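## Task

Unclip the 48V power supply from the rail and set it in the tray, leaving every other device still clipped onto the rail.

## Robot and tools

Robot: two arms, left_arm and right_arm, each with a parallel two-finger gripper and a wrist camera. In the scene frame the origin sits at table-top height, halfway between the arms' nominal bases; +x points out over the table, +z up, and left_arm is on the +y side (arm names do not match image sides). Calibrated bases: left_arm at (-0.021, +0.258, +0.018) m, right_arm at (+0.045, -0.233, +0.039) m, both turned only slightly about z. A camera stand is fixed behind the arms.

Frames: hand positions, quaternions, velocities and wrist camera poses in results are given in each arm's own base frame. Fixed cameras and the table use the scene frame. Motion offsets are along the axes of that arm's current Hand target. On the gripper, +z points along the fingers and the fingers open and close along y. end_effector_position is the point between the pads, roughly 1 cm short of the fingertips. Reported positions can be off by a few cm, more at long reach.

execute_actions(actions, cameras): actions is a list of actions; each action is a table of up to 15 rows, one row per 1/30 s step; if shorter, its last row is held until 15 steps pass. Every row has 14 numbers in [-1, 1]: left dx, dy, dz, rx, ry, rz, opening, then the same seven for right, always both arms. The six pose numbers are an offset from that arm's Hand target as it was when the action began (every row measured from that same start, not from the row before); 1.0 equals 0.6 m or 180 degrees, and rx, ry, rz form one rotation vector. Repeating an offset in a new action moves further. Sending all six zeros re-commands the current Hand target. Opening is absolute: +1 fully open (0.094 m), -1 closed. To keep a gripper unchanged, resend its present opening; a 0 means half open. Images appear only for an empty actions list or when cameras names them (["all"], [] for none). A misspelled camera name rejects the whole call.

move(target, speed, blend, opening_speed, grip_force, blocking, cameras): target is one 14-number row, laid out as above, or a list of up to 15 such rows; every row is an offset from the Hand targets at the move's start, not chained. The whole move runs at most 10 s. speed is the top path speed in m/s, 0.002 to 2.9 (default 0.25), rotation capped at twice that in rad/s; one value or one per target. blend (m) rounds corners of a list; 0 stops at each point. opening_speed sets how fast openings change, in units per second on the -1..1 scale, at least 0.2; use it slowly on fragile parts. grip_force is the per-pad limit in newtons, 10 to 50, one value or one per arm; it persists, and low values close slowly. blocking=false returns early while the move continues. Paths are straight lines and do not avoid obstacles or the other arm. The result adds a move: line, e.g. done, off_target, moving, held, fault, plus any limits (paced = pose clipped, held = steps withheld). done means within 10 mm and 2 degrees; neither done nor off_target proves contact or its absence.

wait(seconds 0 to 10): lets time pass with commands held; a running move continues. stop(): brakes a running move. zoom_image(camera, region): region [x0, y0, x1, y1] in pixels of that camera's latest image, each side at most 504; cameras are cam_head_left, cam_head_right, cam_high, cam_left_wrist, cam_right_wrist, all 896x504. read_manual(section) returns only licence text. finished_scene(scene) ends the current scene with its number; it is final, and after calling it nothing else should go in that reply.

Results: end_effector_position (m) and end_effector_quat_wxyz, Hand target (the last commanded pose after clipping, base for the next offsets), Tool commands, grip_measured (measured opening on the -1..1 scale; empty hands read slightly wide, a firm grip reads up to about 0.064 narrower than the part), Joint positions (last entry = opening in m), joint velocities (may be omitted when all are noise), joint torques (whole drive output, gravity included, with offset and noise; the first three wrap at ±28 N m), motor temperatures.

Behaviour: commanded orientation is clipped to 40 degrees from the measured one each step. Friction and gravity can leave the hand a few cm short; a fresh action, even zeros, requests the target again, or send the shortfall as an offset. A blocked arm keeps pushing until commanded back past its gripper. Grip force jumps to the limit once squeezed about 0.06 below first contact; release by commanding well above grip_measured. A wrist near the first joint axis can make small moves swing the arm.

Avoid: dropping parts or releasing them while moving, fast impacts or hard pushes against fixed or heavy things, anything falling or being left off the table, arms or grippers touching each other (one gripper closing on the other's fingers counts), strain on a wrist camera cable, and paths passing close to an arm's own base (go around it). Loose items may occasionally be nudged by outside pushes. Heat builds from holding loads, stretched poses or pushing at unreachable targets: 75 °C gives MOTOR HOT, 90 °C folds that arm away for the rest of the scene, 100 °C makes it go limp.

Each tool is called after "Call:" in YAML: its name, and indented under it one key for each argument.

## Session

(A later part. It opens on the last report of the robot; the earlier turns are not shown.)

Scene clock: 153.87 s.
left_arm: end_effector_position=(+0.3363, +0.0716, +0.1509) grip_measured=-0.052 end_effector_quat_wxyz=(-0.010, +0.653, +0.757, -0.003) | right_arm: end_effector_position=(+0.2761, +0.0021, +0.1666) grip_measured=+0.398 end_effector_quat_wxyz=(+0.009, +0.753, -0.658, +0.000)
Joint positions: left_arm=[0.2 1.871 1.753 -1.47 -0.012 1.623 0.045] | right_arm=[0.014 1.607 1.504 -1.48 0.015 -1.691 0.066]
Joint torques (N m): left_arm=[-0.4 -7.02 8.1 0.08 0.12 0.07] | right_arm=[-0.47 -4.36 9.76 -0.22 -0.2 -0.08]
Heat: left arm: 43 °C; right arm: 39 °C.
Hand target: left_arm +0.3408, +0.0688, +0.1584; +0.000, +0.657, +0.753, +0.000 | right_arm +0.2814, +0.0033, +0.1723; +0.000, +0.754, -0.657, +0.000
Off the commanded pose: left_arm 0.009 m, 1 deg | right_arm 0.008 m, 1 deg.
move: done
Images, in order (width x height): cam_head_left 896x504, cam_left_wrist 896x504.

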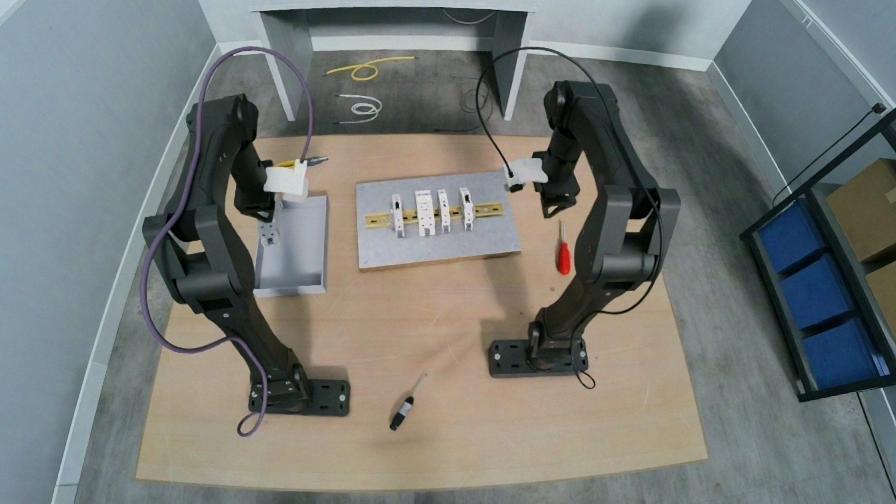

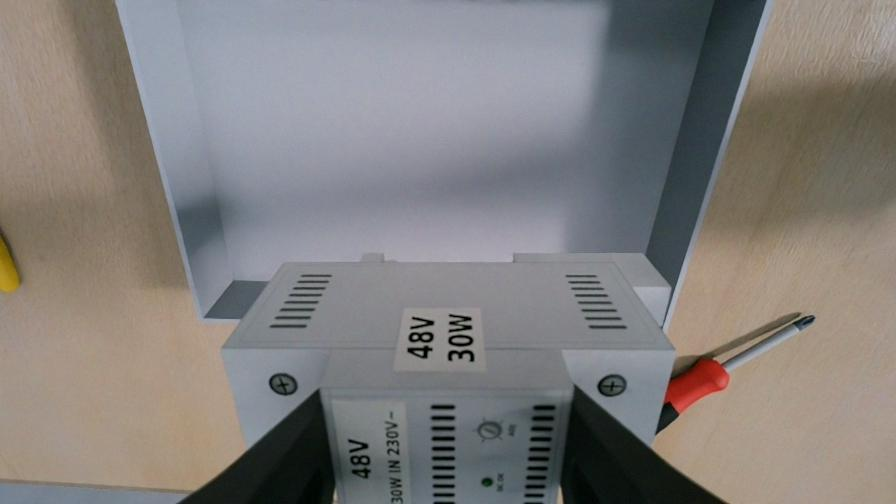

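Call:
move:
  target:
    - [-0.033,0.015,0.03,0,0,0,-0.3,0,0,0,0,0,0,0.4]
    - [-0.033,0.015,0.175,0,0,0,-0.3,0,0,0,0,0,0,0.4]
  speed: 0.1
  cameras: ["cam_left_wrist"]

Scene clock: 162.53 s.
left_arm: end_effector_position=(+0.3501, +0.0530, +0.0526) grip_measured=-0.052 end_effector_quat_wxyz=(-0.008, +0.658, +0.753, +0.000) | right_arm: end_effector_position=(+0.2761, +0.0021, +0.1666) grip_measured=+0.398 end_effector_quat_wxyz=(+0.009, +0.753, -0.658, +0.000)
Joint positions: left_arm=[0.142 1.928 1.437 -1.089 -0.012 1.578 0.045] | right_arm=[0.014 1.607 1.504 -1.48 0.015 -1.691 0.066]
Joint torques (N m): left_arm=[-0.27 -7.66 5.37 0.25 0.12 -0.03] | right_arm=[-0.46 -4.31 9.76 -0.23 -0.19 -0.09]
Heat: left arm: 43 °C; right arm: 39 °C.
Hand target: left_arm +0.3524, +0.0503, +0.0534; +0.000, +0.658, +0.753, +0.000 | right_arm +0.2814, +0.0033, +0.1723; +0.000, +0.754, -0.657, +0.000
Off the commanded pose: left_arm 0.004 m, 1 deg | right_arm 0.008 m, 1 deg.
move: done
Images, in order (width x height): cam_left_wrist 896x504.

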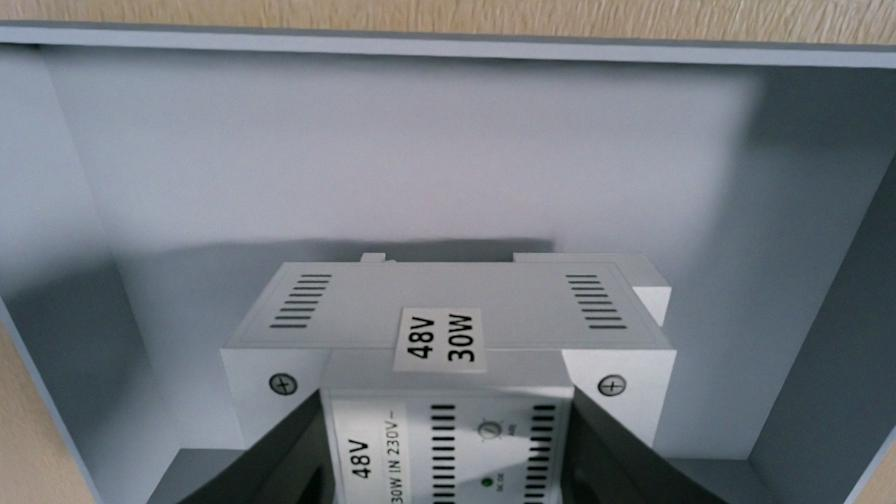

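Inside and clear; lower.

Call:
move:
  target:
    - [-0.015,0,0.015,0,0,0,-0.3,0,0,0,0,0,0,0.4]
    - [-0.015,0,0.035,0,0,0,-0.3,0,0,0,0,0,0,0.4]
  speed: [0.06,0.02]

Call:
move:
  target: [0,0,0.008,0,0,0,-0.3,0,0,0,0,0,0,0.4]
  speed: 0.02

Scene clock: 166.17 s.
left_arm: end_effector_position=(+0.3514, +0.0449, +0.0368) grip_measured=-0.052 end_effector_quat_wxyz=(-0.006, +0.657, +0.754, +0.002) | right_arm: end_effector_position=(+0.2761, +0.0021, +0.1666) grip_measured=+0.398 end_effector_quat_wxyz=(+0.009, +0.753, -0.658, +0.000)
Joint positions: left_arm=[0.118 1.942 1.391 -1.025 -0.012 1.553 0.045] | right_arm=[0.014 1.607 1.504 -1.48 0.015 -1.691 0.066]
Joint torques (N m): left_arm=[-0.46 -7.04 4.59 0.42 0.12 -0.03] | right_arm=[-0.44 -4.34 9.78 -0.22 -0.2 -0.08]
Heat: left arm: 43 °C; right arm: 39 °C.
Hand target: left_arm +0.3536, +0.0413, +0.0324; +0.000, +0.658, +0.753, +0.000 | right_arm +0.2814, +0.0033, +0.1723; +0.000, +0.754, -0.657, +0.000
Off the commanded pose: left_arm 0.006 m, 1 deg | right_arm 0.008 m, 1 deg.
move: done

Scene clock: 166.87 s.
left_arm: end_effector_position=(+0.3514, +0.0449, +0.0365) grip_measured=-0.052 end_effector_quat_wxyz=(-0.006, +0.657, +0.754, +0.002) | right_arm: end_effector_position=(+0.2761, +0.0021, +0.1666) grip_measured=+0.398 end_effector_quat_wxyz=(+0.009, +0.753, -0.658, +0.000)
Joint positions: left_arm=[0.118 1.942 1.389 -1.023 -0.012 1.553 0.045] | right_arm=[0.014 1.607 1.504 -1.48 0.015 -1.691 0.066]
Joint torques (N m): left_arm=[-0.46 -6.63 3.78 0.58 0.12 -0.04] | right_arm=[-0.46 -4.38 9.78 -0.22 -0.2 -0.08]
Heat: left arm: 43 °C; right arm: 39 °C.
Hand target: left_arm +0.3536, +0.0414, +0.0277; +0.000, +0.658, +0.753, +0.000 | right_arm +0.2814, +0.0033, +0.1723; +0.000, +0.754, -0.657, +0.000
Off the commanded pose: left_arm 0.010 m, 1 deg | right_arm 0.008 m, 1 deg.
move: done

Contact. Release.

Call:
move:
  target:
    - [0,0,-0.008,0,0,0,-0.25,0,0,0,0,0,0,0.4]
    - [0,0,-0.008,0,0,0,0.4,0,0,0,0,0,0,0.4]
  speed: 0.05
  opening_speed: 0.6

Call:
move:
  target: [0,0,-0.22,0,0,0,0.4,0,0,0,0,0,0,0.4]
  speed: 0.12
  cameras: ["cam_left_wrist","cam_head_right"]

Call:
zoom_image:
  camera: "cam_head_right"
  region: [340, 160, 560, 290]

Scene clock: 173.37 s.
left_arm: end_effector_position=(+0.3595, +0.0459, +0.0368) grip_measured=+0.398 end_effector_quat_wxyz=(+0.005, +0.657, +0.754, +0.014) | right_arm: end_effector_position=(+0.2761, +0.0021, +0.1666) grip_measured=+0.398 end_effector_quat_wxyz=(+0.009, +0.753, -0.658, +0.000)
Joint positions: left_arm=[0.118 1.942 1.39 -0.992 -0.012 1.552 0.066] | right_arm=[0.014 1.607 1.504 -1.48 0.015 -1.691 0.066]
Joint torques (N m): left_arm=[-0.46 -7.08 4.7 0.14 0.12 -0.03] | right_arm=[-0.43 -4.34 9.77 -0.22 -0.19 -0.08]
Heat: left arm: 43 °C; right arm: 39 °C.
Hand target: left_arm +0.3535, +0.0413, +0.0325; +0.000, +0.658, +0.753, +0.000 | right_arm +0.2814, +0.0033, +0.1723; +0.000, +0.754, -0.657, +0.000
Off the commanded pose: left_arm 0.009 m, 2 deg | right_arm 0.008 m, 1 deg.
move: done

Scene clock: 175.27 s.
left_arm: end_effector_position=(+0.3513, +0.0450, +0.1539) grip_measured=+0.398 end_effector_quat_wxyz=(-0.013, +0.657, +0.754, -0.006) | right_arm: end_effector_position=(+0.2761, +0.0021, +0.1666) grip_measured=+0.398 end_effector_quat_wxyz=(+0.009, +0.753, -0.658, +0.000)
Joint positions: left_arm=[0.118 1.925 1.837 -1.509 -0.012 1.552 0.066] | right_arm=[0.014 1.607 1.504 -1.48 0.015 -1.691 0.066]
Joint torques (N m): left_arm=[-0.43 -8.42 7.47 0.01 0.12 -0.03] | right_arm=[-0.44 -4.34 9.77 -0.22 -0.19 -0.08]
Heat: left arm: 43 °C; right arm: 39 °C.
Hand target: left_arm +0.3537, +0.0414, +0.1645; +0.000, +0.658, +0.753, +0.000 | right_arm +0.2814, +0.0033, +0.1723; +0.000, +0.754, -0.657, +0.000
Off the commanded pose: left_arm 0.011 m, 2 deg | right_arm 0.008 m, 1 deg.
move: off_target (left_arm)
Images, in order (width x height): cam_head_right 896x504, cam_left_wrist 896x504.

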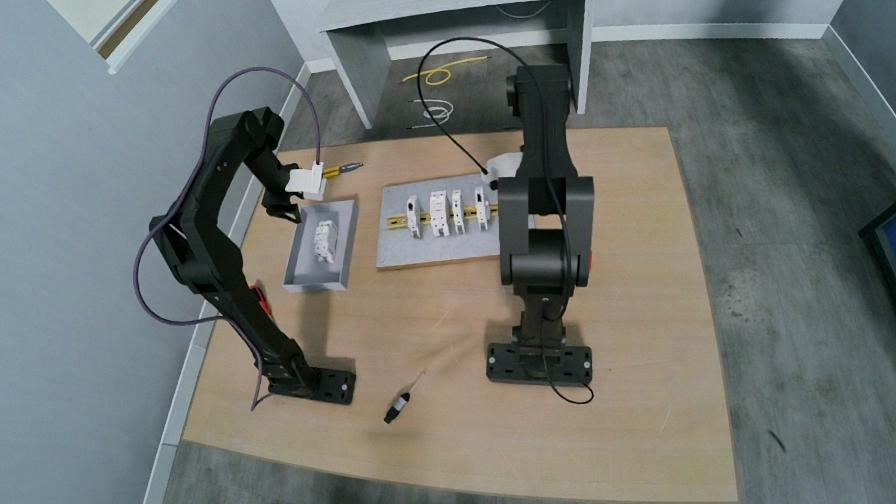

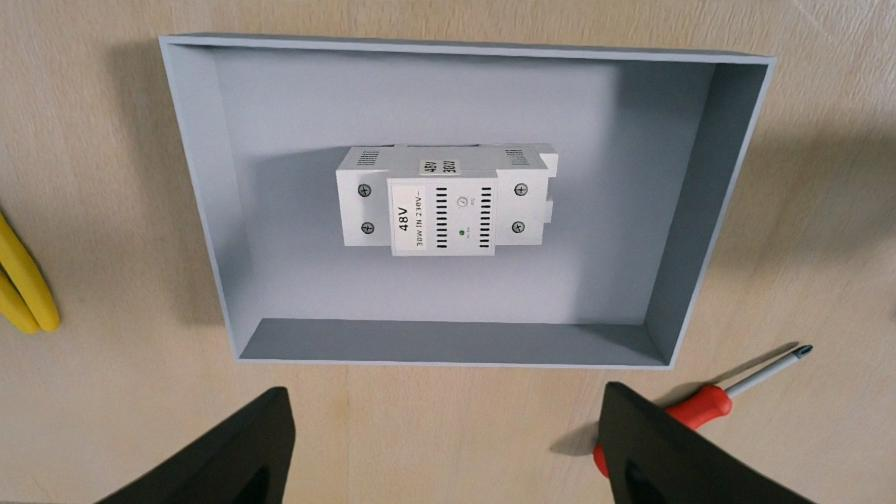

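Scaled by 2.291 from the camera's 896x504 image, which has a finer 1280x720 frame.

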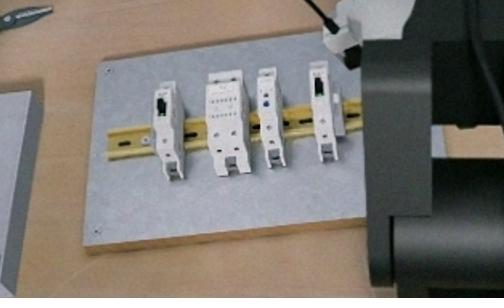

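Call:
finished_scene:
  scene: 3

The scene is finished: the task was done.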